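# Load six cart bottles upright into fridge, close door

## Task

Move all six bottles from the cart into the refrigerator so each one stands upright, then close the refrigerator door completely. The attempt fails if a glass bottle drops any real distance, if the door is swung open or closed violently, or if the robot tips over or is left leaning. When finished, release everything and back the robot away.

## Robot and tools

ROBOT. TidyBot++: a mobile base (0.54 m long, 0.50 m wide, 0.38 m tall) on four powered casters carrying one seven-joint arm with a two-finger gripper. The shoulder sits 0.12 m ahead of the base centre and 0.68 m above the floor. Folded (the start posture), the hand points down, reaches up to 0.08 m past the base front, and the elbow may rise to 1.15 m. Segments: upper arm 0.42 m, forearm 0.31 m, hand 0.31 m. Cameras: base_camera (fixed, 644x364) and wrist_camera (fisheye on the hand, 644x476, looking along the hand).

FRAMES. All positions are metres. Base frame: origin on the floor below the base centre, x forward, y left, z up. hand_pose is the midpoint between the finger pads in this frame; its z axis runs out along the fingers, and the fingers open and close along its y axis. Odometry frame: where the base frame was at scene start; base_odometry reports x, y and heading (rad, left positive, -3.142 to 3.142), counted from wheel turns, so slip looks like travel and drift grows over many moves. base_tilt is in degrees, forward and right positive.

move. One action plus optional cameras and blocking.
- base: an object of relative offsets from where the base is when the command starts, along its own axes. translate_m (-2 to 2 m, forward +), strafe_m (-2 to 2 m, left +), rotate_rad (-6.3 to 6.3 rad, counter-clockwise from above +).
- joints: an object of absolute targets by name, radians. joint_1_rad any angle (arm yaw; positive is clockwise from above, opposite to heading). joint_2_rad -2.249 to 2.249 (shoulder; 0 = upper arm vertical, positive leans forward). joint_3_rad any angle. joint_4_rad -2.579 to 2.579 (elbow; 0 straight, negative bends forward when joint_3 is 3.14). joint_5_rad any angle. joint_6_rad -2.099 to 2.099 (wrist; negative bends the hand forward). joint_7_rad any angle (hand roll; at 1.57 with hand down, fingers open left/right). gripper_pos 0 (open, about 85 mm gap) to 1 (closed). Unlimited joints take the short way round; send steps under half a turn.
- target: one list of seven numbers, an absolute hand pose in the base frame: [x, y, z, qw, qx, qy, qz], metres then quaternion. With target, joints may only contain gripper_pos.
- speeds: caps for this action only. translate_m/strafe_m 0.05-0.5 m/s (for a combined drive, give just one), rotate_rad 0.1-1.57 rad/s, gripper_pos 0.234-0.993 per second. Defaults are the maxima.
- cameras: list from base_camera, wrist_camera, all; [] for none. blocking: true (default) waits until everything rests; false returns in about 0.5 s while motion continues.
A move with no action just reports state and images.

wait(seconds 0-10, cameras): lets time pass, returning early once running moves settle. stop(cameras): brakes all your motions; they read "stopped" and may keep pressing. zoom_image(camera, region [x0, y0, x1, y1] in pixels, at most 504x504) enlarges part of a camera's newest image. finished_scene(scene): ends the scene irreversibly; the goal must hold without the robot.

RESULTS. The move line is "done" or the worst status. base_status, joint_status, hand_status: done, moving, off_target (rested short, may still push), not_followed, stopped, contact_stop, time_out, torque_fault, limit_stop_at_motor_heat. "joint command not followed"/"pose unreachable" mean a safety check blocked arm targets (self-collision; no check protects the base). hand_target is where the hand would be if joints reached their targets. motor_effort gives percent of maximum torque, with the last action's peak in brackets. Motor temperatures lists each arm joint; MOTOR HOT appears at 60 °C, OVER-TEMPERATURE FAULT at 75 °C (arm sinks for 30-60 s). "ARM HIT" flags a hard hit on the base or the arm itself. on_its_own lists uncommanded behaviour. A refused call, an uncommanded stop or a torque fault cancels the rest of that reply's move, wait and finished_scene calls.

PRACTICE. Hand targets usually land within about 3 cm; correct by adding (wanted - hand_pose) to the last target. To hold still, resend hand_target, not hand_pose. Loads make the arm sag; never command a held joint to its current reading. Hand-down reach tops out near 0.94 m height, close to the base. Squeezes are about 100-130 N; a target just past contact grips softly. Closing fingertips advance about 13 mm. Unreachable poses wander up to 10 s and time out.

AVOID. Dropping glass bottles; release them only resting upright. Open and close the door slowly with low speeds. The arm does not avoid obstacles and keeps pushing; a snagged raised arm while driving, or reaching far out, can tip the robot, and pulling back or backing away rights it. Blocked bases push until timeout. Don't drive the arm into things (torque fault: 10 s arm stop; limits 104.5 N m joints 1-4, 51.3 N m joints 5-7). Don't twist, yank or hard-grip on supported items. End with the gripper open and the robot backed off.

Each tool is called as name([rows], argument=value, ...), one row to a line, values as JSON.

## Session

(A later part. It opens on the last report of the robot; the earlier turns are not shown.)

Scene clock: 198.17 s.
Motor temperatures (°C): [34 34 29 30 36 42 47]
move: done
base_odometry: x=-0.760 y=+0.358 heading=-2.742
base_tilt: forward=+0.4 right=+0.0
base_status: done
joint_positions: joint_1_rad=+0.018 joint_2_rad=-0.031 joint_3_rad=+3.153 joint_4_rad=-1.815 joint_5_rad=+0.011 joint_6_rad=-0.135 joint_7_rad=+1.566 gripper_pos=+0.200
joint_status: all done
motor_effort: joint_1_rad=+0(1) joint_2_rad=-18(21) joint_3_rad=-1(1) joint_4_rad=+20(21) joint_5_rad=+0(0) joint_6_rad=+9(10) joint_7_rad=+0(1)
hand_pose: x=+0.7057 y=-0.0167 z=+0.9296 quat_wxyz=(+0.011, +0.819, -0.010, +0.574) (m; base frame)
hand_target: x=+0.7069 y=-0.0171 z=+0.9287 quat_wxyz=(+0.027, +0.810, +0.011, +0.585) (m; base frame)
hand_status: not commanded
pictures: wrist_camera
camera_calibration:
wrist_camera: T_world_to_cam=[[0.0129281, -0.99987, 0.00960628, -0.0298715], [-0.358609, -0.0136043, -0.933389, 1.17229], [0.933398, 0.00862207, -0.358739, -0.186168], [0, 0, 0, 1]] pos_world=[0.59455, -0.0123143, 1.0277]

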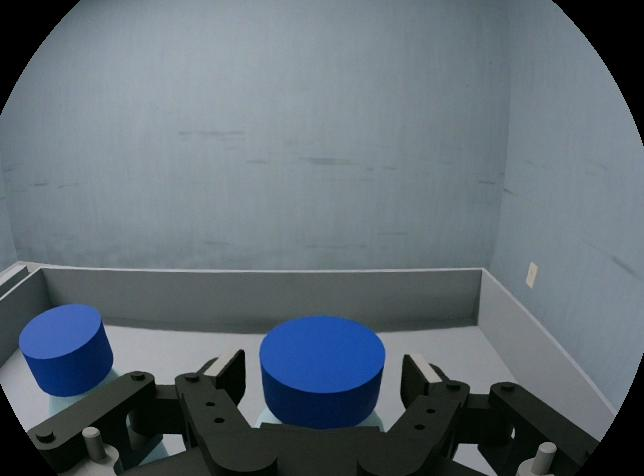

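move(joints={"gripper_pos": 0.46}, speeds={"gripper_pos": 0.234}, cameras=[])

move(joints={"joint_2_rad": -0.03, "joint_4_rad": -1.41, "joint_6_rad": -0.49}, cameras=["wrist_camera"])

move(base={"translate_m": -0.25}, joints={"joint_2_rad": 0.083, "joint_4_rad": -1.06, "joint_6_rad": -0.69}, cameras=["wrist_camera"])

Scene clock: 200.37 s.
Motor temperatures (°C): [34 34 29 30 36 42 47]
move: off_target
base_odometry: x=-0.760 y=+0.358 heading=-2.742
base_tilt: forward=+0.4 right=+0.0
base_status: not commanded
joint_positions: joint_1_rad=+0.018 joint_2_rad=-0.031 joint_3_rad=+3.153 joint_4_rad=-1.815 joint_5_rad=+0.011 joint_6_rad=-0.134 joint_7_rad=+1.566 gripper_pos=+0.422
joint_status: gripper_pos off_target (ended at +0.422, target +0.460)
motor_effort: joint_1_rad=+1(2) joint_2_rad=-16(19) joint_3_rad=+0(2) joint_4_rad=+19(20) joint_5_rad=+0(1) joint_6_rad=+9(10) joint_7_rad=+0(1)
hand_pose: x=+0.7058 y=-0.0165 z=+0.9299 quat_wxyz=(+0.011, +0.819, -0.010, +0.574) (m; base frame)
hand_target: x=+0.7069 y=-0.0171 z=+0.9287 quat_wxyz=(+0.027, +0.810, +0.011, +0.585) (m; base frame)
hand_status: not commanded
pictures: none
No camera images: "cameras" was empty.

Scene clock: 202.03 s.
Motor temperatures (°C): [34 34 29 31 36 42 47]
move: off_target
base_odometry: x=-0.760 y=+0.358 heading=-2.742
base_tilt: forward=+0.4 right=+0.0
base_status: not commanded
joint_positions: joint_1_rad=+0.018 joint_2_rad=-0.023 joint_3_rad=+3.153 joint_4_rad=-1.480 joint_5_rad=+0.011 joint_6_rad=-0.444 joint_7_rad=+1.566 gripper_pos=+0.422
joint_status: joint_4_rad off_target (ended at -1.480, target -1.410); the others done
motor_effort: joint_1_rad=+0(1) joint_2_rad=-22(24) joint_3_rad=+0(1) joint_4_rad=+23(25) joint_5_rad=+0(1) joint_6_rad=+12(13) joint_7_rad=+0(1)
hand_pose: x=+0.7161 y=-0.0178 z=+1.0370 quat_wxyz=(+0.012, +0.814, -0.011, +0.581) (m; base frame)
hand_target: x=+0.7122 y=-0.0210 z=+1.0703 quat_wxyz=(+0.031, +0.805, +0.006, +0.593) (m; base frame)
hand_status: not commanded
pictures: wrist_camera
camera_calibration:
wrist_camera: T_world_to_cam=[[0.00967075, -0.999897, 0.0106194, -0.0308793], [-0.341805, -0.0132857, -0.939677, 1.2707], [0.939721, 0.00545761, -0.341898, -0.179407], [0, 0, 0, 1]] pos_world=[0.603223, -0.0130148, 1.13304]

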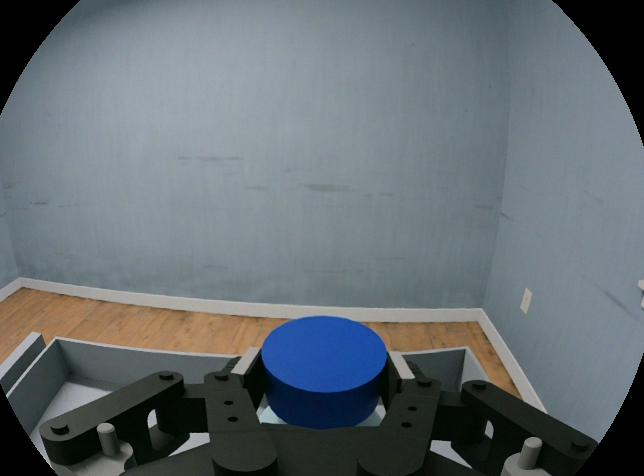

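Scene clock: 204.10 s.
Motor temperatures (°C): [34 34 29 31 36 42 47]
move: off_target
base_odometry: x=-0.529 y=+0.455 heading=-2.742
base_tilt: forward=+0.4 right=+0.0
base_status: done
joint_positions: joint_1_rad=+0.019 joint_2_rad=+0.077 joint_3_rad=+3.153 joint_4_rad=-1.127 joint_5_rad=+0.011 joint_6_rad=-0.646 joint_7_rad=+1.566 gripper_pos=+0.422
joint_status: joint_4_rad off_target (ended at -1.127, target -1.060); the others done
motor_effort: joint_1_rad=+1(3) joint_2_rad=-24(26) joint_3_rad=+0(3) joint_4_rad=+22(25) joint_5_rad=+0(1) joint_6_rad=+12(13) joint_7_rad=+0(1)
hand_pose: x=+0.7438 y=-0.0190 z=+1.1281 quat_wxyz=(+0.013, +0.799, -0.012, +0.601) (m; base frame)
hand_target: x=+0.7403 y=-0.0228 z=+1.1509 quat_wxyz=(+0.033, +0.793, +0.003, +0.608) (m; base frame)
hand_status: not commanded
pictures: wrist_camera
camera_calibration:
wrist_camera: T_world_to_cam=[[0.00648083, -0.999893, 0.0130917, -0.0337384], [-0.293769, -0.0144181, -0.955768, 1.34814], [0.955854, 0.00234822, -0.293831, -0.240538], [0, 0, 0, 1]] pos_world=[0.62618, -0.0137323, 1.21827]

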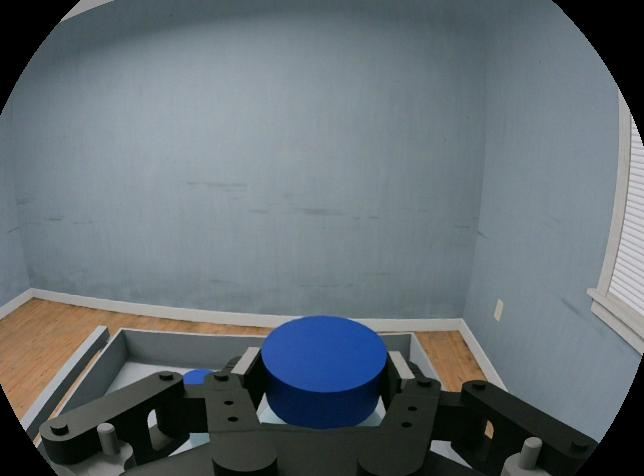

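move(base={"translate_m": -0.152, "strafe_m": 1.262, "rotate_rad": 1.29}, speeds={"rotate_rad": 1.0}, joints={"joint_2_rad": 0.068, "joint_4_rad": -1.2, "joint_6_rad": -0.55}, cameras=["wrist_camera"])

Scene clock: 208.43 s.
Motor temperatures (°C): [34 34 29 31 36 42 47]
move: done
base_odometry: x=+0.102 y=-0.648 heading=-1.451
base_tilt: forward=+0.4 right=+0.0
base_status: done
joint_positions: joint_1_rad=+0.021 joint_2_rad=+0.080 joint_3_rad=+3.152 joint_4_rad=-1.193 joint_5_rad=+0.011 joint_6_rad=-0.621 joint_7_rad=+1.566 gripper_pos=+0.422
joint_status: all done
motor_effort: joint_1_rad=+1(5) joint_2_rad=-25(28) joint_3_rad=+0(5) joint_4_rad=+23(25) joint_5_rad=+0(2) joint_6_rad=+11(13) joint_7_rad=+0(1)
hand_pose: x=+0.7482 y=-0.0204 z=+1.0943 quat_wxyz=(+0.014, +0.812, -0.013, +0.584) (m; base frame)
hand_target: x=+0.7492 y=-0.0221 z=+1.1192 quat_wxyz=(+0.032, +0.789, +0.005, +0.614) (m; base frame)
hand_status: not commanded
pictures: wrist_camera
camera_calibration:
wrist_camera: T_world_to_cam=[[0.00515122, -0.999919, 0.0116421, -0.0321457], [-0.335651, -0.0126957, -0.941901, 1.33327], [0.941972, 0.000944268, -0.33569, -0.198464], [0, 0, 0, 1]] pos_world=[0.634627, -0.0150289, 1.18956]

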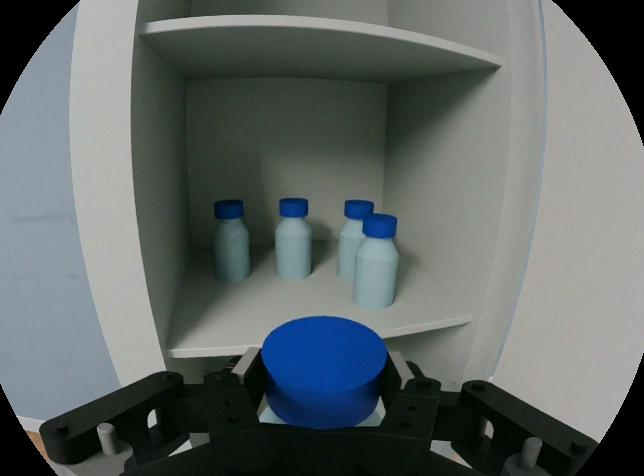

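move(base={"translate_m": 0.376, "strafe_m": 0.0225}, speeds={"translate_m": 0.25}, joints={"joint_2_rad": 0.068, "joint_4_rad": -1.225, "joint_6_rad": -0.54}, cameras=["wrist_camera"])

move(joints={"joint_2_rad": 0.06, "joint_4_rad": -1.275, "joint_6_rad": -0.52}, cameras=[])

move(joints={"joint_2_rad": 0.055, "joint_4_rad": -1.305, "joint_6_rad": -0.51}, cameras=[])

move(joints={"joint_2_rad": 0.052, "joint_4_rad": -1.325, "joint_6_rad": -0.503}, cameras=["wrist_camera"])

Scene clock: 212.03 s.
Motor temperatures (°C): [34 34 29 31 36 42 47]
move: done
base_odometry: x=+0.170 y=-1.019 heading=-1.451
base_tilt: forward=+0.4 right=+0.0
base_status: done
joint_positions: joint_1_rad=+0.021 joint_2_rad=+0.077 joint_3_rad=+3.152 joint_4_rad=-1.212 joint_5_rad=+0.011 joint_6_rad=-0.619 joint_7_rad=+1.566 gripper_pos=+0.422
joint_status: all done
motor_effort: joint_1_rad=+0(1) joint_2_rad=-25(28) joint_3_rad=+0(2) joint_4_rad=+22(24) joint_5_rad=+0(1) joint_6_rad=+12(13) joint_7_rad=+0(1)
hand_pose: x=+0.7471 y=-0.0204 z=+1.0856 quat_wxyz=(+0.014, +0.816, -0.013, +0.578) (m; base frame)
hand_target: x=+0.7503 y=-0.0221 z=+1.1072 quat_wxyz=(+0.032, +0.793, +0.005, +0.608) (m; base frame)
hand_status: not commanded
pictures: wrist_camera
camera_calibration:
wrist_camera: T_world_to_cam=[[0.00531798, -0.999924, 0.0111218, -0.0315775], [-0.348234, -0.0122776, -0.937327, 1.32917], [0.937393, 0.00111171, -0.348273, -0.183256], [0, 0, 0, 1]] pos_world=[0.634813, -0.0150525, 1.18239]

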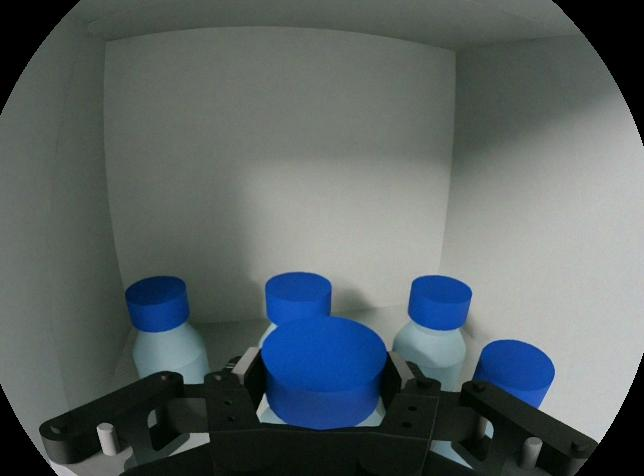

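Scene clock: 212.80 s.
Motor temperatures (°C): [34 34 29 31 36 42 47]
move: done
base_odometry: x=+0.170 y=-1.019 heading=-1.451
base_tilt: forward=+0.4 right=+0.0
base_status: not commanded
joint_positions: joint_1_rad=+0.021 joint_2_rad=+0.077 joint_3_rad=+3.152 joint_4_rad=-1.264 joint_5_rad=+0.011 joint_6_rad=-0.602 joint_7_rad=+1.566 gripper_pos=+0.422
joint_status: all done
motor_effort: joint_1_rad=+0(1) joint_2_rad=-24(27) joint_3_rad=+0(1) joint_4_rad=+22(25) joint_5_rad=+0(1) joint_6_rad=+12(13) joint_7_rad=+0(1)
hand_pose: x=+0.7472 y=-0.0204 z=+1.0595 quat_wxyz=(+0.013, +0.826, -0.013, +0.564) (m; base frame)
hand_target: x=+0.7484 y=-0.0219 z=+1.0880 quat_wxyz=(+0.032, +0.800, +0.006, +0.599) (m; base frame)
hand_status: not commanded
pictures: none
No camera images: "cameras" was empty.

Scene clock: 213.43 s.
Motor temperatures (°C): [34 34 29 31 36 42 47]
move: done
base_odometry: x=+0.170 y=-1.019 heading=-1.451
base_tilt: forward=+0.4 right=+0.0
base_status: not commanded
joint_positions: joint_1_rad=+0.021 joint_2_rad=+0.075 joint_3_rad=+3.152 joint_4_rad=-1.287 joint_5_rad=+0.011 joint_6_rad=-0.588 joint_7_rad=+1.566 gripper_pos=+0.422
joint_status: all done
motor_effort: joint_1_rad=+0(1) joint_2_rad=-24(25) joint_3_rad=+0(1) joint_4_rad=+23(23) joint_5_rad=+0(1) joint_6_rad=+12(13) joint_7_rad=+0(1)
hand_pose: x=+0.7471 y=-0.0204 z=+1.0513 quat_wxyz=(+0.013, +0.828, -0.013, +0.561) (m; base frame)
hand_target: x=+0.7467 y=-0.0218 z=+1.0760 quat_wxyz=(+0.031, +0.805, +0.006, +0.593) (m; base frame)
hand_status: not commanded
pictures: none
No camera images: "cameras" was empty.

Scene clock: 214.00 s.
Motor temperatures (°C): [34 34 29 31 36 42 47]
move: done
base_odometry: x=+0.170 y=-1.019 heading=-1.451
base_tilt: forward=+0.4 right=-0.1
base_status: not commanded
joint_positions: joint_1_rad=+0.021 joint_2_rad=+0.069 joint_3_rad=+3.152 joint_4_rad=-1.300 joint_5_rad=+0.011 joint_6_rad=-0.575 joint_7_rad=+1.566 gripper_pos=+0.422
joint_status: all done
motor_effort: joint_1_rad=+1(1) joint_2_rad=-23(25) joint_3_rad=-1(1) joint_4_rad=+22(22) joint_5_rad=+0(1) joint_6_rad=+10(11) joint_7_rad=+0(1)
hand_pose: x=+0.7458 y=-0.0203 z=+1.0507 quat_wxyz=(+0.013, +0.826, -0.013, +0.563) (m; base frame)
hand_target: x=+0.7456 y=-0.0218 z=+1.0679 quat_wxyz=(+0.031, +0.807, +0.006, +0.589) (m; base frame)
hand_status: not commanded
pictures: wrist_camera
camera_calibration:
wrist_camera: T_world_to_cam=[[0.00613974, -0.999933, 0.00977974, -0.030285], [-0.382149, -0.0113838, -0.924031, 1.30741], [0.92408, 0.001936, -0.382193, -0.148657], [0, 0, 0, 1]] pos_world=[0.637181, -0.0151119, 1.15156]

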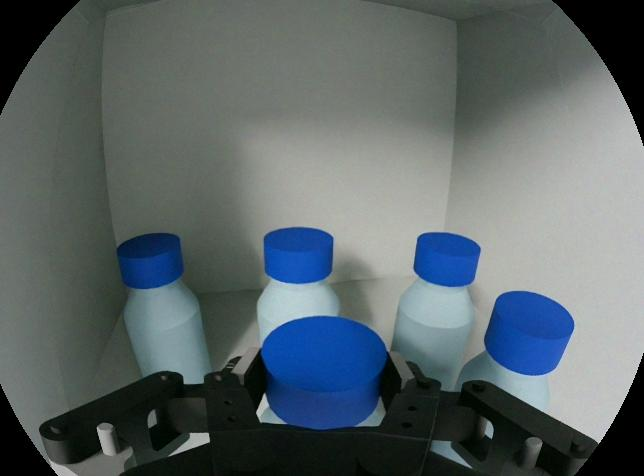

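move(joints={"gripper_pos": 0.24}, speeds={"gripper_pos": 0.4}, cameras=["wrist_camera"])

move(base={"translate_m": -0.75}, cameras=["wrist_camera"])

move(base={"translate_m": -0.629, "strafe_m": -0.555, "rotate_rad": -1.289}, speeds={"rotate_rad": 1.0}, joints={"joint_2_rad": -0.03, "joint_4_rad": -1.825, "joint_6_rad": -0.075, "gripper_pos": 0.15}, cameras=["wrist_camera"])

zoom_image(camera="wrist_camera", region=[180, 200, 480, 440])

Scene clock: 216.00 s.
Motor temperatures (°C): [34 34 29 31 36 42 47]
move: done
base_odometry: x=+0.170 y=-1.019 heading=-1.451
base_tilt: forward=+0.4 right=+0.0
base_status: not commanded
joint_positions: joint_1_rad=+0.021 joint_2_rad=+0.061 joint_3_rad=+3.152 joint_4_rad=-1.301 joint_5_rad=+0.011 joint_6_rad=-0.564 joint_7_rad=+1.566 gripper_pos=+0.239
joint_status: all done
motor_effort: joint_1_rad=+0(1) joint_2_rad=-21(24) joint_3_rad=-1(1) joint_4_rad=+20(22) joint_5_rad=+0(1) joint_6_rad=+8(11) joint_7_rad=+0(1)
hand_pose: x=+0.7439 y=-0.0203 z=+1.0586 quat_wxyz=(+0.013, +0.821, -0.013, +0.571) (m; base frame)
hand_target: x=+0.7456 y=-0.0218 z=+1.0679 quat_wxyz=(+0.031, +0.807, +0.006, +0.589) (m; base frame)
hand_status: not commanded
pictures: wrist_camera
camera_calibration:
wrist_camera: T_world_to_cam=[[0.0060794, -0.999927, 0.0104067, -0.0309083], [-0.365327, -0.0119085, -0.930803, 1.30858], [0.930859, 0.00185686, -0.365373, -0.166763], [0, 0, 0, 1]] pos_world=[0.63348, -0.0150132, 1.15742]

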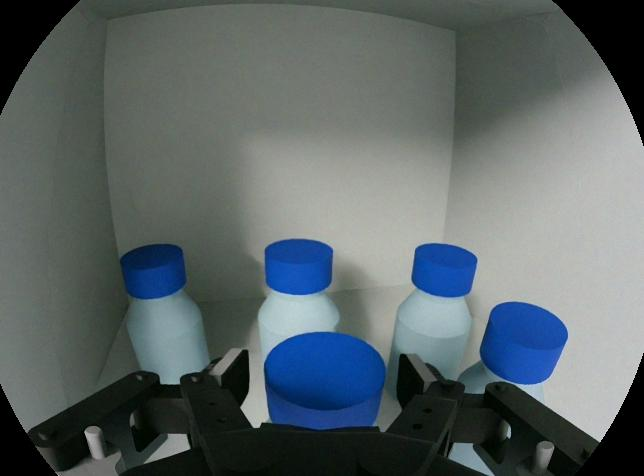

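Scene clock: 218.93 s.
Motor temperatures (°C): [34 34 29 31 36 42 47]
move: done
base_odometry: x=+0.080 y=-0.274 heading=-1.451
base_tilt: forward=+0.4 right=+0.0
base_status: done
joint_positions: joint_1_rad=+0.021 joint_2_rad=+0.048 joint_3_rad=+3.152 joint_4_rad=-1.301 joint_5_rad=+0.011 joint_6_rad=-0.563 joint_7_rad=+1.566 gripper_pos=+0.239
joint_status: not commanded
motor_effort: joint_1_rad=+0(2) joint_2_rad=-21(25) joint_3_rad=-1(2) joint_4_rad=+20(21) joint_5_rad=+0(1) joint_6_rad=+9(10) joint_7_rad=+0(1)
hand_pose: x=+0.7390 y=-0.0200 z=+1.0673 quat_wxyz=(+0.013, +0.817, -0.013, +0.577) (m; base frame)
hand_target: x=+0.7456 y=-0.0218 z=+1.0679 quat_wxyz=(+0.031, +0.807, +0.006, +0.589) (m; base frame)
hand_status: not commanded
pictures: wrist_camera
camera_calibration:
wrist_camera: T_world_to_cam=[[0.00626222, -0.999922, 0.0108235, -0.0312457], [-0.351394, -0.0123338, -0.936146, 1.31035], [0.936207, 0.00205904, -0.351444, -0.177801], [0, 0, 0, 1]] pos_world=[0.627103, -0.0147156, 1.16453]

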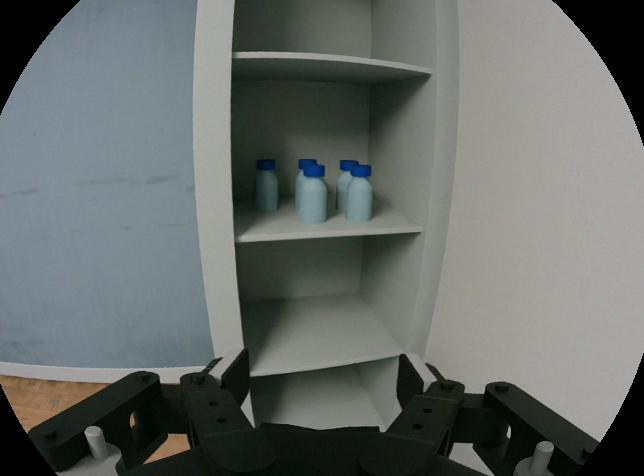

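Scene clock: 221.87 s.
Motor temperatures (°C): [34 34 29 31 36 42 47]
move: done
base_odometry: x=-0.546 y=+0.284 heading=-2.741
base_tilt: forward=+0.4 right=+0.0
base_status: done
joint_positions: joint_1_rad=+0.027 joint_2_rad=-0.019 joint_3_rad=+3.159 joint_4_rad=-1.790 joint_5_rad=+0.011 joint_6_rad=-0.138 joint_7_rad=+1.566 gripper_pos=+0.152
joint_status: all done
motor_effort: joint_1_rad=+0(4) joint_2_rad=-18(23) joint_3_rad=+0(4) joint_4_rad=+20(21) joint_5_rad=+0(1) joint_6_rad=+9(10) joint_7_rad=+0(1)
hand_pose: x=+0.7124 y=-0.0256 z=+0.9363 quat_wxyz=(+0.015, +0.816, -0.016, +0.577) (m; base frame)
hand_target: x=+0.7102 y=-0.0172 z=+0.9407 quat_wxyz=(+0.027, +0.805, +0.011, +0.593) (m; base frame)
hand_status: not commanded
pictures: wrist_camera
camera_calibration:
wrist_camera: T_world_to_cam=[[-0.00182302, -0.999947, 0.0100976, -0.0288769], [-0.350057, -0.00882059, -0.936687, 1.17787], [0.936727, -0.00524234, -0.350023, -0.200813], [0, 0, 0, 1]] pos_world=[0.600375, -0.0195386, 1.03329]

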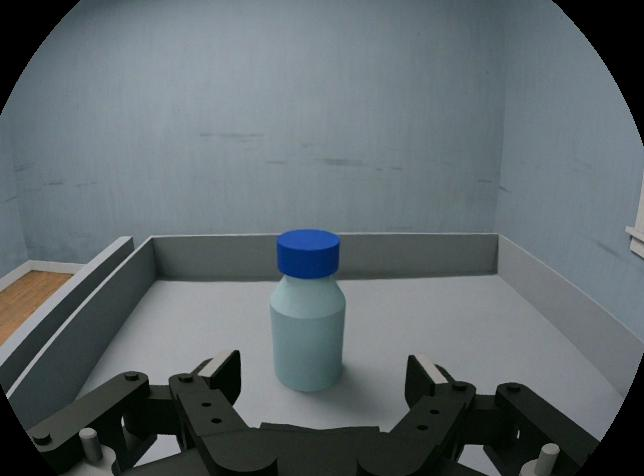

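Scaled by 1.680.

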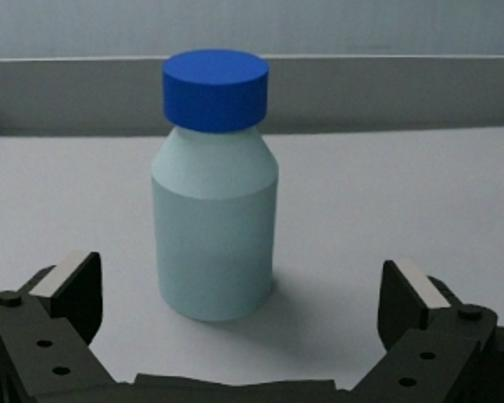

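move(base={"translate_m": 0.1695, "strafe_m": 0.0105}, joints={"joint_4_rad": -1.845, "gripper_pos": 0.2}, speeds={"translate_m": 0.2}, cameras=["wrist_camera"])

zoom_image(camera="wrist_camera", region=[180, 200, 480, 440])

Scene clock: 224.77 s.
Motor temperatures (°C): [34 34 29 31 36 42 47]
move: done
base_odometry: x=-0.699 y=+0.208 heading=-2.741
base_tilt: forward=+0.4 right=+0.0
base_status: done
joint_positions: joint_1_rad=+0.027 joint_2_rad=-0.031 joint_3_rad=+3.159 joint_4_rad=-1.815 joint_5_rad=+0.011 joint_6_rad=-0.136 joint_7_rad=+1.566 gripper_pos=+0.200
joint_status: all done
motor_effort: joint_1_rad=+0(1) joint_2_rad=-18(21) joint_3_rad=+0(1) joint_4_rad=+20(22) joint_5_rad=+0(0) joint_6_rad=+9(10) joint_7_rad=+0(1)
hand_pose: x=+0.7055 y=-0.0253 z=+0.9296 quat_wxyz=(+0.015, +0.819, -0.016, +0.574) (m; base frame)
hand_target: x=+0.7069 y=-0.0171 z=+0.9287 quat_wxyz=(+0.027, +0.810, +0.011, +0.585) (m; base frame)
hand_status: not commanded
pictures: wrist_camera
camera_calibration:
wrist_camera: T_world_to_cam=[[-0.00160234, -0.999954, 0.00947903, -0.0280816], [-0.358823, -0.00827286, -0.933369, 1.17234], [0.933404, -0.00489687, -0.358794, -0.186169], [0, 0, 0, 1]] pos_world=[0.594388, -0.0192934, 1.02769]

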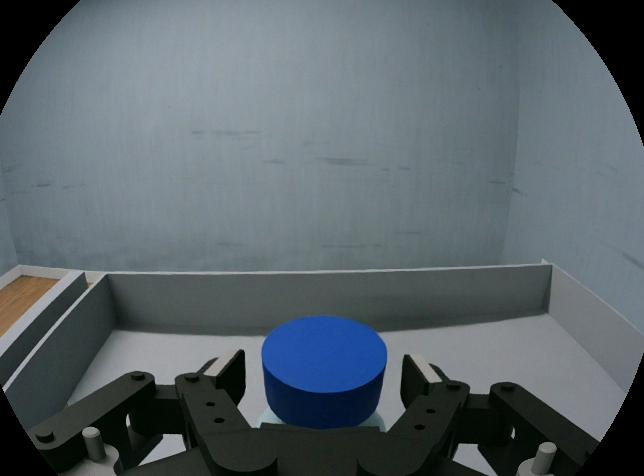

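Scaled by 1.680.

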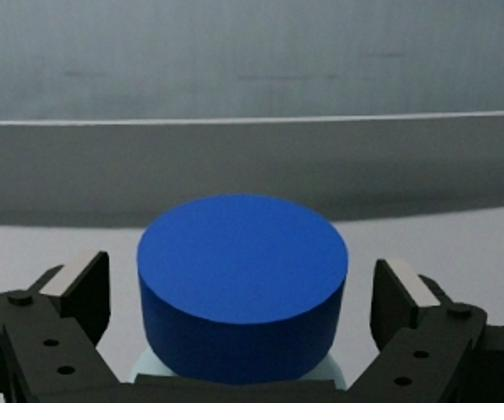

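move(joints={"gripper_pos": 0.46}, speeds={"gripper_pos": 0.234}, cameras=[])

move(joints={"joint_2_rad": -0.03, "joint_4_rad": -1.41, "joint_6_rad": -0.49}, cameras=["wrist_camera"])

move(base={"translate_m": -0.25}, joints={"joint_2_rad": 0.083, "joint_4_rad": -1.06, "joint_6_rad": -0.69}, cameras=["wrist_camera"])

Scene clock: 227.13 s.
Motor temperatures (°C): [34 34 29 31 36 42 47]
move: off_target
base_odometry: x=-0.699 y=+0.208 heading=-2.741
base_tilt: forward=+0.4 right=+0.0
base_status: not commanded
joint_positions: joint_1_rad=+0.027 joint_2_rad=-0.031 joint_3_rad=+3.159 joint_4_rad=-1.815 joint_5_rad=+0.011 joint_6_rad=-0.135 joint_7_rad=+1.566 gripper_pos=+0.422
joint_status: gripper_pos off_target (ended at +0.422, target +0.460)
motor_effort: joint_1_rad=+0(1) joint_2_rad=-16(18) joint_3_rad=+0(1) joint_4_rad=+19(20) joint_5_rad=+0(1) joint_6_rad=+9(9) joint_7_rad=+0(1)
hand_pose: x=+0.7056 y=-0.0253 z=+0.9298 quat_wxyz=(+0.015, +0.819, -0.016, +0.574) (m; base frame)
hand_target: x=+0.7069 y=-0.0171 z=+0.9287 quat_wxyz=(+0.027, +0.810, +0.011, +0.585) (m; base frame)
hand_status: not commanded
pictures: none
No camera images: "cameras" was empty.

Scene clock: 228.80 s.
Motor temperatures (°C): [34 34 29 31 36 42 47]
move: off_target
base_odometry: x=-0.699 y=+0.208 heading=-2.741
base_tilt: forward=+0.4 right=+0.0
base_status: not commanded
joint_positions: joint_1_rad=+0.027 joint_2_rad=-0.021 joint_3_rad=+3.159 joint_4_rad=-1.482 joint_5_rad=+0.011 joint_6_rad=-0.445 joint_7_rad=+1.566 gripper_pos=+0.422
joint_status: joint_4_rad off_target (ended at -1.482, target -1.410); the others done
motor_effort: joint_1_rad=+0(1) joint_2_rad=-22(25) joint_3_rad=+0(1) joint_4_rad=+23(26) joint_5_rad=+0(1) joint_6_rad=+12(13) joint_7_rad=+0(1)
hand_pose: x=+0.7162 y=-0.0268 z=+1.0343 quat_wxyz=(+0.016, +0.815, -0.017, +0.579) (m; base frame)
hand_target: x=+0.7122 y=-0.0210 z=+1.0703 quat_wxyz=(+0.031, +0.805, +0.006, +0.593) (m; base frame)
hand_status: not commanded
pictures: wrist_camera
camera_calibration:
wrist_camera: T_world_to_cam=[[-0.00516508, -0.999933, 0.0103515, -0.0288944], [-0.347036, -0.00791586, -0.937818, 1.27], [0.937838, -0.00843623, -0.346972, -0.174115], [0, 0, 0, 1]] pos_world=[0.603878, -0.0203082, 1.13091]

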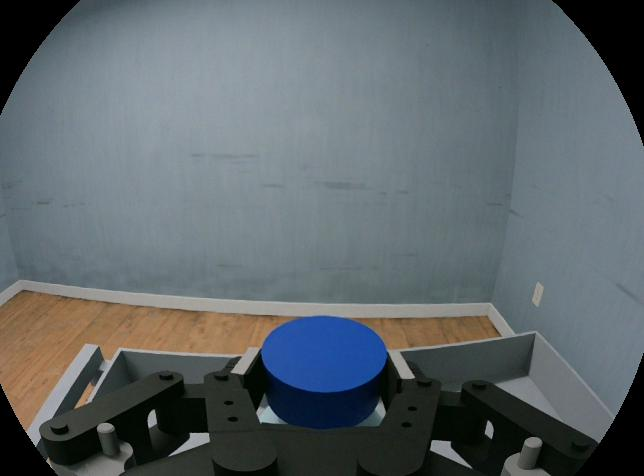

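Scene clock: 230.87 s.
Motor temperatures (°C): [34 34 29 31 36 42 47]
move: off_target
base_odometry: x=-0.468 y=+0.306 heading=-2.741
base_tilt: forward=+0.4 right=+0.0
base_status: done
joint_positions: joint_1_rad=+0.026 joint_2_rad=+0.079 joint_3_rad=+3.157 joint_4_rad=-1.130 joint_5_rad=+0.011 joint_6_rad=-0.648 joint_7_rad=+1.566 gripper_pos=+0.422
joint_status: joint_4_rad off_target (ended at -1.130, target -1.060); the others done
motor_effort: joint_1_rad=+0(2) joint_2_rad=-25(27) joint_3_rad=+0(3) joint_4_rad=+23(25) joint_5_rad=+0(1) joint_6_rad=+12(13) joint_7_rad=+0(1)
hand_pose: x=+0.7443 y=-0.0265 z=+1.1250 quat_wxyz=(+0.017, +0.800, -0.017, +0.599) (m; base frame)
hand_target: x=+0.7402 y=-0.0228 z=+1.1509 quat_wxyz=(+0.033, +0.793, +0.003, +0.608) (m; base frame)
hand_status: not commanded
pictures: wrist_camera
camera_calibration:
wrist_camera: T_world_to_cam=[[-0.00560591, -0.999896, 0.0133194, -0.0324052], [-0.299716, -0.0110272, -0.953965, 1.34769], [0.954012, -0.00933986, -0.299622, -0.234321], [0, 0, 0, 1]] pos_world=[0.627286, -0.0197292, 1.21587]

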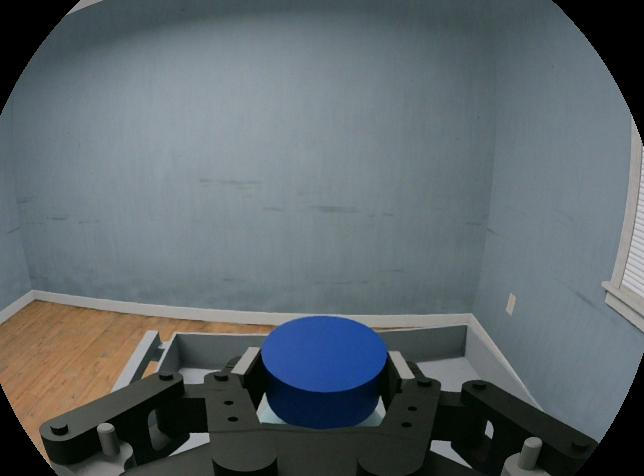

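move(base={"translate_m": -0.158, "strafe_m": 1.07, "rotate_rad": 1.421}, speeds={"rotate_rad": 1.0}, joints={"joint_2_rad": 0.068, "joint_4_rad": -1.2, "joint_6_rad": -0.55}, cameras=["wrist_camera"])

Scene clock: 234.63 s.
Motor temperatures (°C): [34 34 29 31 36 42 47]
move: done
base_odometry: x=+0.095 y=-0.618 heading=-1.320
base_tilt: forward=+0.4 right=+0.0
base_status: done
joint_positions: joint_1_rad=+0.017 joint_2_rad=+0.082 joint_3_rad=+3.149 joint_4_rad=-1.195 joint_5_rad=+0.011 joint_6_rad=-0.623 joint_7_rad=+1.566 gripper_pos=+0.422
joint_status: all done
motor_effort: joint_1_rad=+1(5) joint_2_rad=-25(29) joint_3_rad=+0(5) joint_4_rad=+23(24) joint_5_rad=+0(2) joint_6_rad=+12(13) joint_7_rad=+0(1)
hand_pose: x=+0.7488 y=-0.0162 z=+1.0915 quat_wxyz=(+0.011, +0.813, -0.010, +0.582) (m; base frame)
hand_target: x=+0.7492 y=-0.0221 z=+1.1192 quat_wxyz=(+0.032, +0.789, +0.005, +0.614) (m; base frame)
hand_status: not commanded
pictures: wrist_camera
camera_calibration:
wrist_camera: T_world_to_cam=[[0.0121739, -0.999863, 0.0111838, -0.0326008], [-0.340727, -0.0146633, -0.940048, 1.33267], [0.940084, 0.00763338, -0.340859, -0.192806], [0, 0, 0, 1]] pos_world=[0.635725, -0.0115833, 1.18741]

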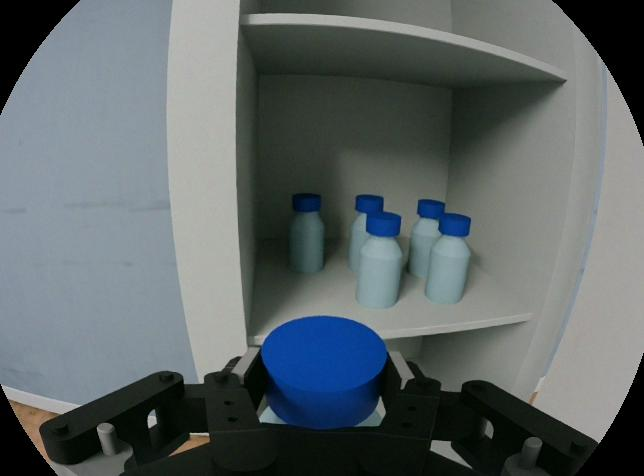

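move(base={"translate_m": 0.386, "strafe_m": 0.0165}, speeds={"translate_m": 0.25}, joints={"joint_2_rad": 0.068, "joint_4_rad": -1.225, "joint_6_rad": -0.54}, cameras=["wrist_camera"])

move(joints={"joint_2_rad": 0.06, "joint_4_rad": -1.275, "joint_6_rad": -0.52}, cameras=[])

move(joints={"joint_2_rad": 0.055, "joint_4_rad": -1.305, "joint_6_rad": -0.51}, cameras=[])

move(joints={"joint_2_rad": 0.052, "joint_4_rad": -1.325, "joint_6_rad": -0.503}, cameras=["wrist_camera"])

Scene clock: 238.23 s.
Motor temperatures (°C): [34 34 29 31 36 42 47]
move: done
base_odometry: x=+0.207 y=-0.988 heading=-1.319
base_tilt: forward=+0.4 right=+0.0
base_status: done
joint_positions: joint_1_rad=+0.017 joint_2_rad=+0.079 joint_3_rad=+3.149 joint_4_rad=-1.214 joint_5_rad=+0.011 joint_6_rad=-0.621 joint_7_rad=+1.566 gripper_pos=+0.422
joint_status: all done
motor_effort: joint_1_rad=+1(1) joint_2_rad=-25(29) joint_3_rad=+0(1) joint_4_rad=+24(25) joint_5_rad=+0(1) joint_6_rad=+11(13) joint_7_rad=+0(1)
hand_pose: x=+0.7476 y=-0.0161 z=+1.0828 quat_wxyz=(+0.011, +0.817, -0.010, +0.576) (m; base frame)
hand_target: x=+0.7503 y=-0.0221 z=+1.1072 quat_wxyz=(+0.032, +0.793, +0.005, +0.608) (m; base frame)
hand_status: not commanded
pictures: wrist_camera
camera_calibration:
wrist_camera: T_world_to_cam=[[0.0123379, -0.999867, 0.0106694, -0.0320345], [-0.353346, -0.0143414, -0.935383, 1.32851], [0.935411, 0.00777064, -0.353476, -0.177524], [0, 0, 0, 1]] pos_world=[0.635875, -0.0115981, 1.18026]

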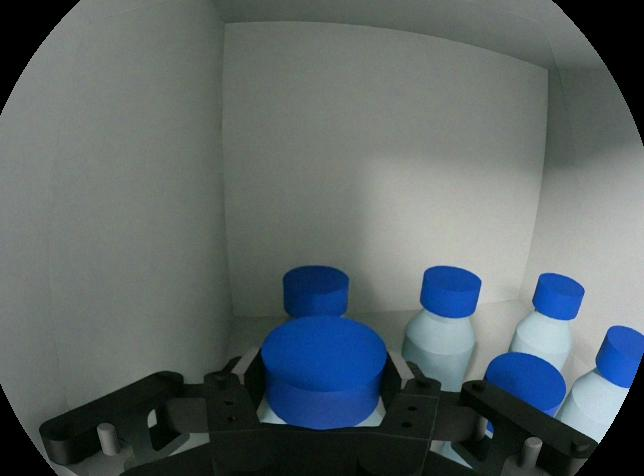

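Scene clock: 239.00 s.
Motor temperatures (°C): [34 34 29 31 36 42 47]
move: done
base_odometry: x=+0.207 y=-0.988 heading=-1.319
base_tilt: forward=+0.4 right=+0.0
base_status: not commanded
joint_positions: joint_1_rad=+0.017 joint_2_rad=+0.079 joint_3_rad=+3.149 joint_4_rad=-1.266 joint_5_rad=+0.011 joint_6_rad=-0.604 joint_7_rad=+1.566 gripper_pos=+0.422
joint_status: all done
motor_effort: joint_1_rad=+0(1) joint_2_rad=-25(27) joint_3_rad=+0(1) joint_4_rad=+23(24) joint_5_rad=+0(1) joint_6_rad=+12(13) joint_7_rad=+0(1)
hand_pose: x=+0.7477 y=-0.0161 z=+1.0567 quat_wxyz=(+0.011, +0.827, -0.010, +0.562) (m; base frame)
hand_target: x=+0.7484 y=-0.0219 z=+1.0880 quat_wxyz=(+0.032, +0.800, +0.006, +0.599) (m; base frame)
hand_status: not commanded
pictures: none
No camera images: "cameras" was empty.

Scene clock: 239.63 s.
Motor temperatures (°C): [34 34 29 31 36 42 47]
move: done
base_odometry: x=+0.207 y=-0.988 heading=-1.319
base_tilt: forward=+0.4 right=-0.1
base_status: not commanded
joint_positions: joint_1_rad=+0.017 joint_2_rad=+0.075 joint_3_rad=+3.149 joint_4_rad=-1.286 joint_5_rad=+0.011 joint_6_rad=-0.588 joint_7_rad=+1.566 gripper_pos=+0.422
joint_status: all done
motor_effort: joint_1_rad=+0(1) joint_2_rad=-24(26) joint_3_rad=-1(1) joint_4_rad=+22(23) joint_5_rad=+0(0) joint_6_rad=+11(12) joint_7_rad=+0(0)
hand_pose: x=+0.7472 y=-0.0161 z=+1.0517 quat_wxyz=(+0.011, +0.827, -0.010, +0.561) (m; base frame)
hand_target: x=+0.7467 y=-0.0218 z=+1.0760 quat_wxyz=(+0.031, +0.805, +0.006, +0.593) (m; base frame)
hand_status: not commanded
pictures: none
No camera images: "cameras" was empty.

Scene clock: 240.20 s.
Motor temperatures (°C): [34 34 29 31 36 42 47]
move: done
base_odometry: x=+0.207 y=-0.988 heading=-1.319
base_tilt: forward=+0.4 right=-0.1
base_status: not commanded
joint_positions: joint_1_rad=+0.017 joint_2_rad=+0.069 joint_3_rad=+3.149 joint_4_rad=-1.300 joint_5_rad=+0.011 joint_6_rad=-0.575 joint_7_rad=+1.566 gripper_pos=+0.422
joint_status: all done
motor_effort: joint_1_rad=+0(1) joint_2_rad=-23(25) joint_3_rad=+0(1) joint_4_rad=+21(23) joint_5_rad=+0(0) joint_6_rad=+10(12) joint_7_rad=+0(1)
hand_pose: x=+0.7459 y=-0.0160 z=+1.0512 quat_wxyz=(+0.011, +0.826, -0.010, +0.564) (m; base frame)
hand_target: x=+0.7456 y=-0.0218 z=+1.0679 quat_wxyz=(+0.031, +0.807, +0.006, +0.589) (m; base frame)
hand_status: not commanded
pictures: wrist_camera
camera_calibration:
wrist_camera: T_world_to_cam=[[0.0131207, -0.999868, 0.00958656, -0.0309951], [-0.381232, -0.0138655, -0.924375, 1.30753], [0.924386, 0.00847376, -0.381364, -0.14955], [0, 0, 0, 1]] pos_world=[0.637122, -0.0115942, 1.15192]

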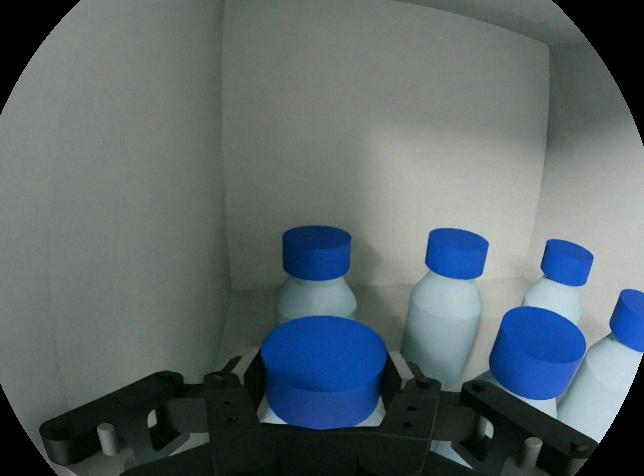

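move(joints={"gripper_pos": 0.25}, speeds={"gripper_pos": 0.4}, cameras=["wrist_camera"])

move(base={"translate_m": -0.9})

Scene clock: 241.63 s.
Motor temperatures (°C): [34 34 29 31 36 42 47]
move: done
base_odometry: x=+0.207 y=-0.988 heading=-1.319
base_tilt: forward=+0.4 right=+0.0
base_status: not commanded
joint_positions: joint_1_rad=+0.017 joint_2_rad=+0.061 joint_3_rad=+3.149 joint_4_rad=-1.300 joint_5_rad=+0.011 joint_6_rad=-0.564 joint_7_rad=+1.566 gripper_pos=+0.251
joint_status: all done
motor_effort: joint_1_rad=+1(1) joint_2_rad=-21(24) joint_3_rad=+0(1) joint_4_rad=+20(22) joint_5_rad=+0(0) joint_6_rad=+9(11) joint_7_rad=+0(1)
hand_pose: x=+0.7441 y=-0.0160 z=+1.0587 quat_wxyz=(+0.011, +0.821, -0.010, +0.571) (m; base frame)
hand_target: x=+0.7456 y=-0.0218 z=+1.0679 quat_wxyz=(+0.031, +0.807, +0.006, +0.589) (m; base frame)
hand_status: not commanded
pictures: wrist_camera
camera_calibration:
wrist_camera: T_world_to_cam=[[0.0130642, -0.999862, 0.0102132, -0.0316105], [-0.365099, -0.0142787, -0.930859, 1.30865], [0.930877, 0.00843215, -0.365236, -0.166917], [0, 0, 0, 1]] pos_world=[0.633578, -0.0115128, 1.15752]

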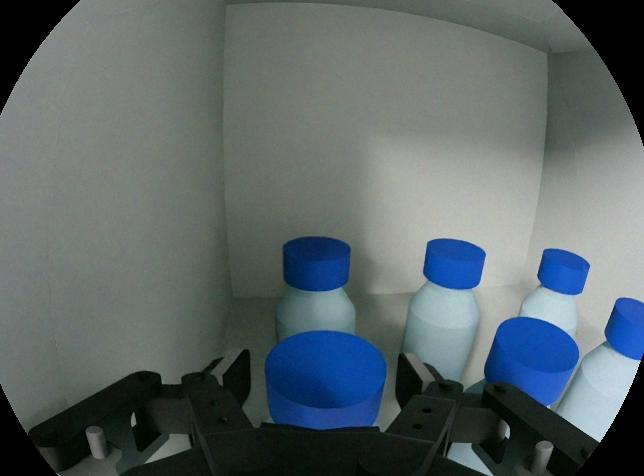

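Scene clock: 244.80 s.
Motor temperatures (°C): [34 34 29 31 36 42 47]
move: done
base_odometry: x=-0.017 y=-0.116 heading=-1.319
base_tilt: forward=+0.4 right=-0.1
base_status: done
joint_positions: joint_1_rad=+0.018 joint_2_rad=+0.048 joint_3_rad=+3.150 joint_4_rad=-1.300 joint_5_rad=+0.011 joint_6_rad=-0.563 joint_7_rad=+1.566 gripper_pos=+0.251
joint_status: not commanded
motor_effort: joint_1_rad=+1(3) joint_2_rad=-20(26) joint_3_rad=-1(2) joint_4_rad=+20(21) joint_5_rad=+0(1) joint_6_rad=+9(9) joint_7_rad=+0(1)
hand_pose: x=+0.7391 y=-0.0166 z=+1.0676 quat_wxyz=(+0.012, +0.817, -0.010, +0.577) (m; base frame)
hand_target: x=+0.7456 y=-0.0218 z=+1.0679 quat_wxyz=(+0.031, +0.807, +0.006, +0.589) (m; base frame)
hand_status: not commanded
pictures: base_camera, wrist_camera
camera_calibration:
wrist_camera: T_world_to_cam=[[0.0118084, -0.999873, 0.0107281, -0.0318464], [-0.350878, -0.01419, -0.936314, 1.31045], [0.936347, 0.00729211, -0.351001, -0.178258], [0, 0, 0, 1]] pos_world=[0.627094, -0.0119472, 1.16476]

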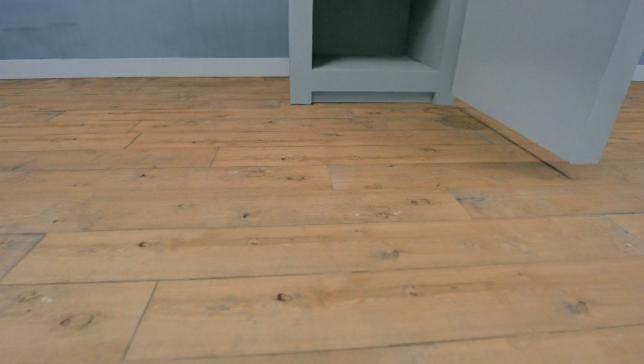

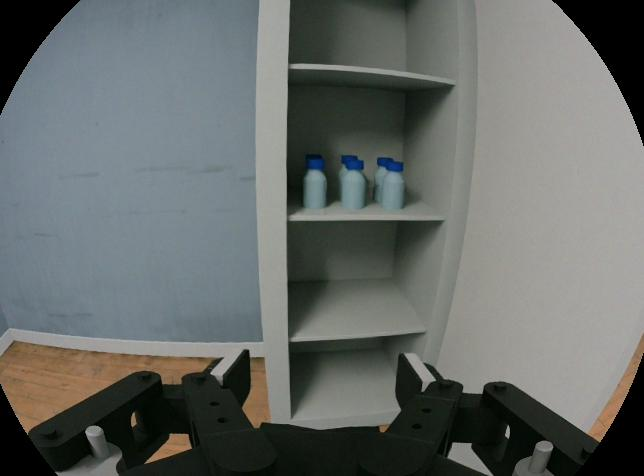

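move(base={"translate_m": 0.42, "strafe_m": -1.409, "rotate_rad": 1.148}, speeds={"rotate_rad": 1.0}, joints={"joint_2_rad": 0.208, "joint_4_rad": -2.035, "joint_6_rad": 0.355, "gripper_pos": 1.0})

Scene clock: 252.93 s.
Motor temperatures (°C): [34 34 29 31 36 42 46]
move: done
base_odometry: x=-1.278 y=-0.873 heading=-0.171
base_tilt: forward=+0.4 right=+0.0
base_status: done
joint_positions: joint_1_rad=+0.016 joint_2_rad=+0.184 joint_3_rad=+3.148 joint_4_rad=-2.005 joint_5_rad=+0.011 joint_6_rad=+0.292 joint_7_rad=+1.566 gripper_pos=+1.000
joint_status: all done
motor_effort: joint_1_rad=+0(3) joint_2_rad=-23(27) joint_3_rad=+0(2) joint_4_rad=+18(20) joint_5_rad=+0(1) joint_6_rad=+9(10) joint_7_rad=+0(1)
hand_pose: x=+0.7471 y=-0.0117 z=+0.8134 quat_wxyz=(+0.007, +0.813, -0.005, +0.583) (m; base frame)
hand_target: x=+0.7476 y=-0.0139 z=+0.8006 quat_wxyz=(+0.022, +0.810, +0.015, +0.586) (m; base frame)
hand_status: not commanded
pictures: base_camera, wrist_camera
camera_calibration:
wrist_camera: T_world_to_cam=[[0.0242939, -0.999652, 0.0102575, -0.033291], [-0.33775, -0.0178645, -0.941066, 1.0693], [0.940922, 0.0193976, -0.338067, -0.288784], [0, 0, 0, 1]] pos_world=[0.63369, -0.00857508, 0.908998]

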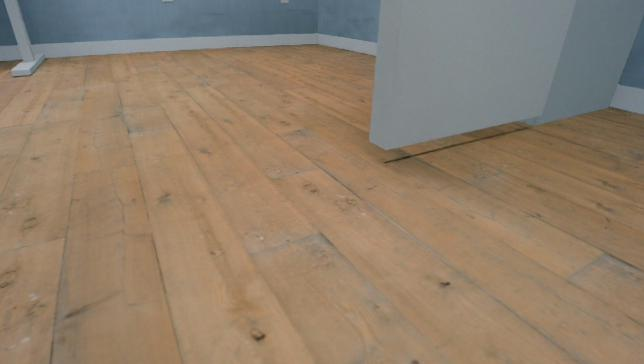

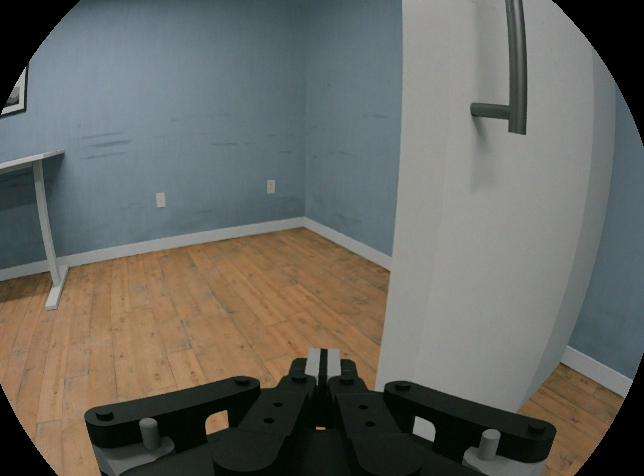

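move(base={"translate_m": 0.225, "strafe_m": -0.257}, speeds={"translate_m": 0.3})

Scene clock: 256.13 s.
Motor temperatures (°C): [34 34 29 31 36 42 46]
move: done
base_odometry: x=-1.100 y=-1.165 heading=-0.171
base_tilt: forward=+0.4 right=+0.0
base_status: done
joint_positions: joint_1_rad=+0.017 joint_2_rad=+0.186 joint_3_rad=+3.149 joint_4_rad=-2.005 joint_5_rad=+0.011 joint_6_rad=+0.294 joint_7_rad=+1.566 gripper_pos=+1.000
joint_status: not commanded
motor_effort: joint_1_rad=+1(3) joint_2_rad=-23(25) joint_3_rad=+0(2) joint_4_rad=+17(19) joint_5_rad=+0(1) joint_6_rad=+9(10) joint_7_rad=+0(1)
hand_pose: x=+0.7473 y=-0.0129 z=+0.8124 quat_wxyz=(+0.008, +0.813, -0.006, +0.582) (m; base frame)
hand_target: x=+0.7476 y=-0.0139 z=+0.8006 quat_wxyz=(+0.022, +0.810, +0.015, +0.586) (m; base frame)
hand_status: not commanded
pictures: base_camera, wrist_camera
camera_calibration:
wrist_camera: T_world_to_cam=[[0.0223723, -0.999695, 0.0104606, -0.0332068], [-0.338536, -0.0174204, -0.940792, 1.06879], [0.940687, 0.0175064, -0.338823, -0.288579], [0, 0, 0, 1]] pos_world=[0.634029, -0.00952594, 0.908078]

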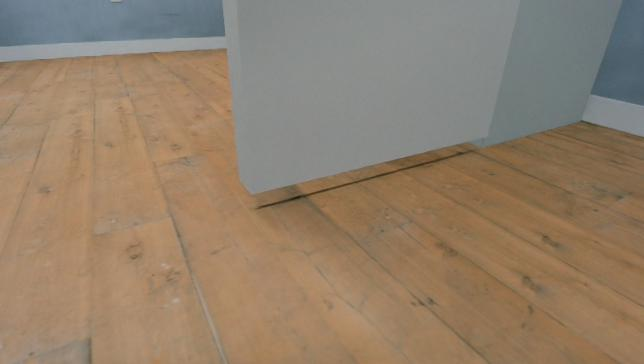

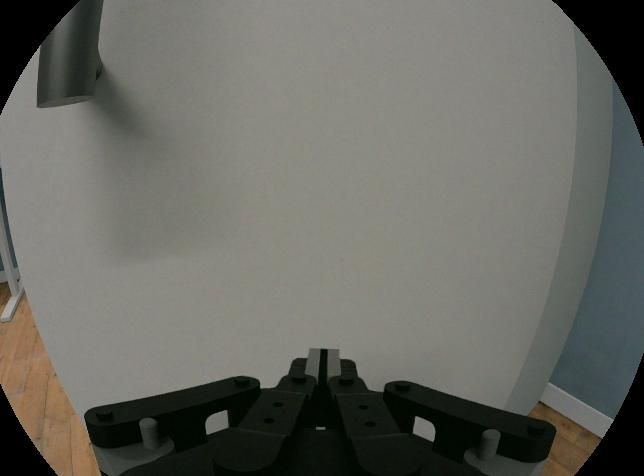

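move(base={"translate_m": 0.506, "strafe_m": 0.335, "rotate_rad": -0.349}, speeds={"translate_m": 0.18, "rotate_rad": 0.1})

Scene clock: 261.03 s.
Motor temperatures (°C): [34 34 29 30 36 42 46]
move: done
base_odometry: x=-0.544 y=-0.921 heading=-0.521
base_tilt: forward=+0.4 right=+0.0
base_status: done
joint_positions: joint_1_rad=+0.027 joint_2_rad=+0.185 joint_3_rad=+3.157 joint_4_rad=-2.036 joint_5_rad=+0.011 joint_6_rad=+0.301 joint_7_rad=+1.566 gripper_pos=+1.000
joint_status: not commanded
motor_effort: joint_1_rad=+0(7) joint_2_rad=-22(24) joint_3_rad=+0(7) joint_4_rad=+17(23) joint_5_rad=+0(2) joint_6_rad=+9(13) joint_7_rad=+0(1)
hand_pose: x=+0.7388 y=-0.0238 z=+0.7986 quat_wxyz=(+0.014, +0.819, -0.013, +0.573) (m; base frame)
hand_target: x=+0.7476 y=-0.0139 z=+0.8006 quat_wxyz=(+0.022, +0.810, +0.015, +0.586) (m; base frame)
hand_status: not commanded
pictures: base_camera, wrist_camera
camera_calibration:
wrist_camera: T_world_to_cam=[[0.00445285, -0.999932, 0.0108212, -0.0308146], [-0.359338, -0.0116985, -0.933134, 1.06214], [0.933197, 0.000266635, -0.359366, -0.263469], [0, 0, 0, 1]] pos_world=[0.627672, -0.0183168, 0.896767]

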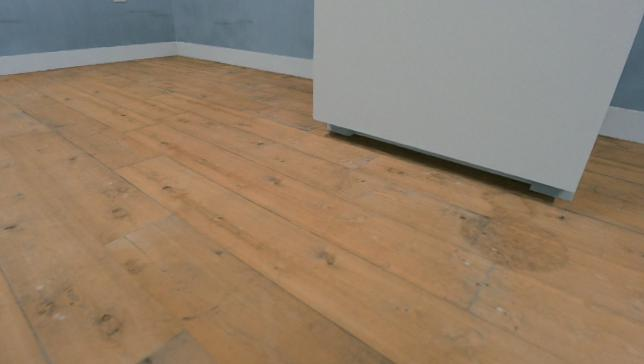

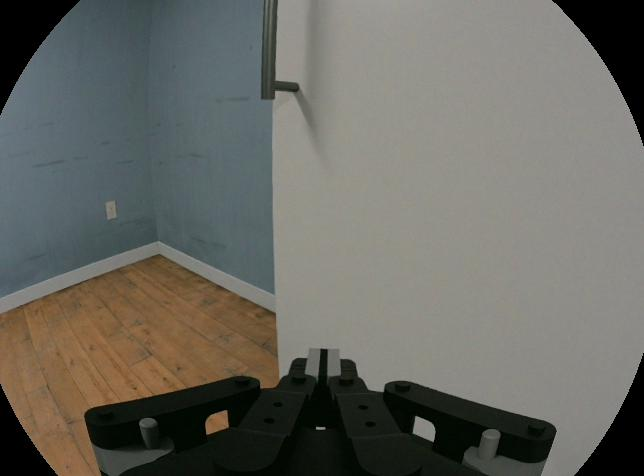

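move()

Scene clock: 261.53 s.
Motor temperatures (°C): [34 34 29 30 36 42 46]
base_odometry: x=-0.544 y=-0.921 heading=-0.521
base_tilt: forward=+0.4 right=+0.0
base_status: done
joint_positions: joint_1_rad=+0.027 joint_2_rad=+0.185 joint_3_rad=+3.157 joint_4_rad=-2.036 joint_5_rad=+0.011 joint_6_rad=+0.301 joint_7_rad=+1.566 gripper_pos=+1.000
joint_status: not commanded
motor_effort: joint_1_rad=+1(7) joint_2_rad=-23(24) joint_3_rad=+0(7) joint_4_rad=+17(23) joint_5_rad=+0(2) joint_6_rad=+9(13) joint_7_rad=+0(1)
hand_pose: x=+0.7388 y=-0.0238 z=+0.7986 quat_wxyz=(+0.014, +0.819, -0.013, +0.573) (m; base frame)
hand_target: x=+0.7476 y=-0.0139 z=+0.8006 quat_wxyz=(+0.022, +0.810, +0.015, +0.586) (m; base frame)
hand_status: not commanded
pictures: base_camera, wrist_camera
camera_calibration:
wrist_camera: T_world_to_cam=[[0.00445285, -0.999932, 0.0108212, -0.0308146], [-0.359338, -0.0116985, -0.933134, 1.06214], [0.933197, 0.000266635, -0.359366, -0.263469], [0, 0, 0, 1]] pos_world=[0.627672, -0.0183168, 0.896767]

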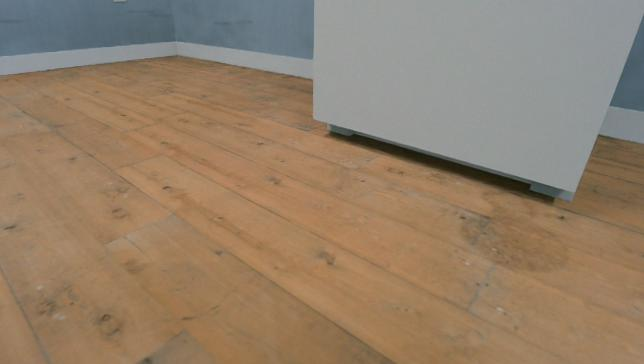

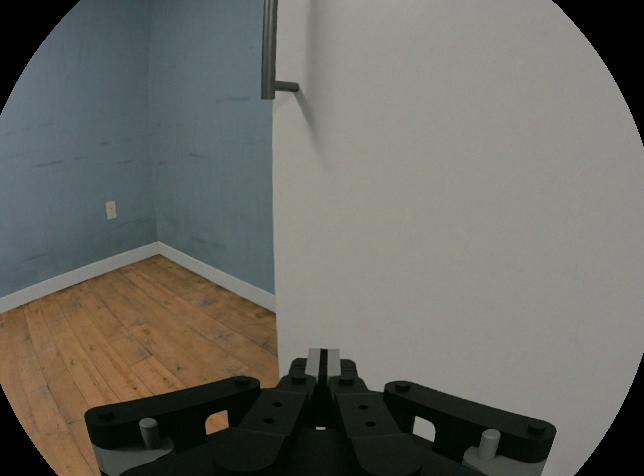

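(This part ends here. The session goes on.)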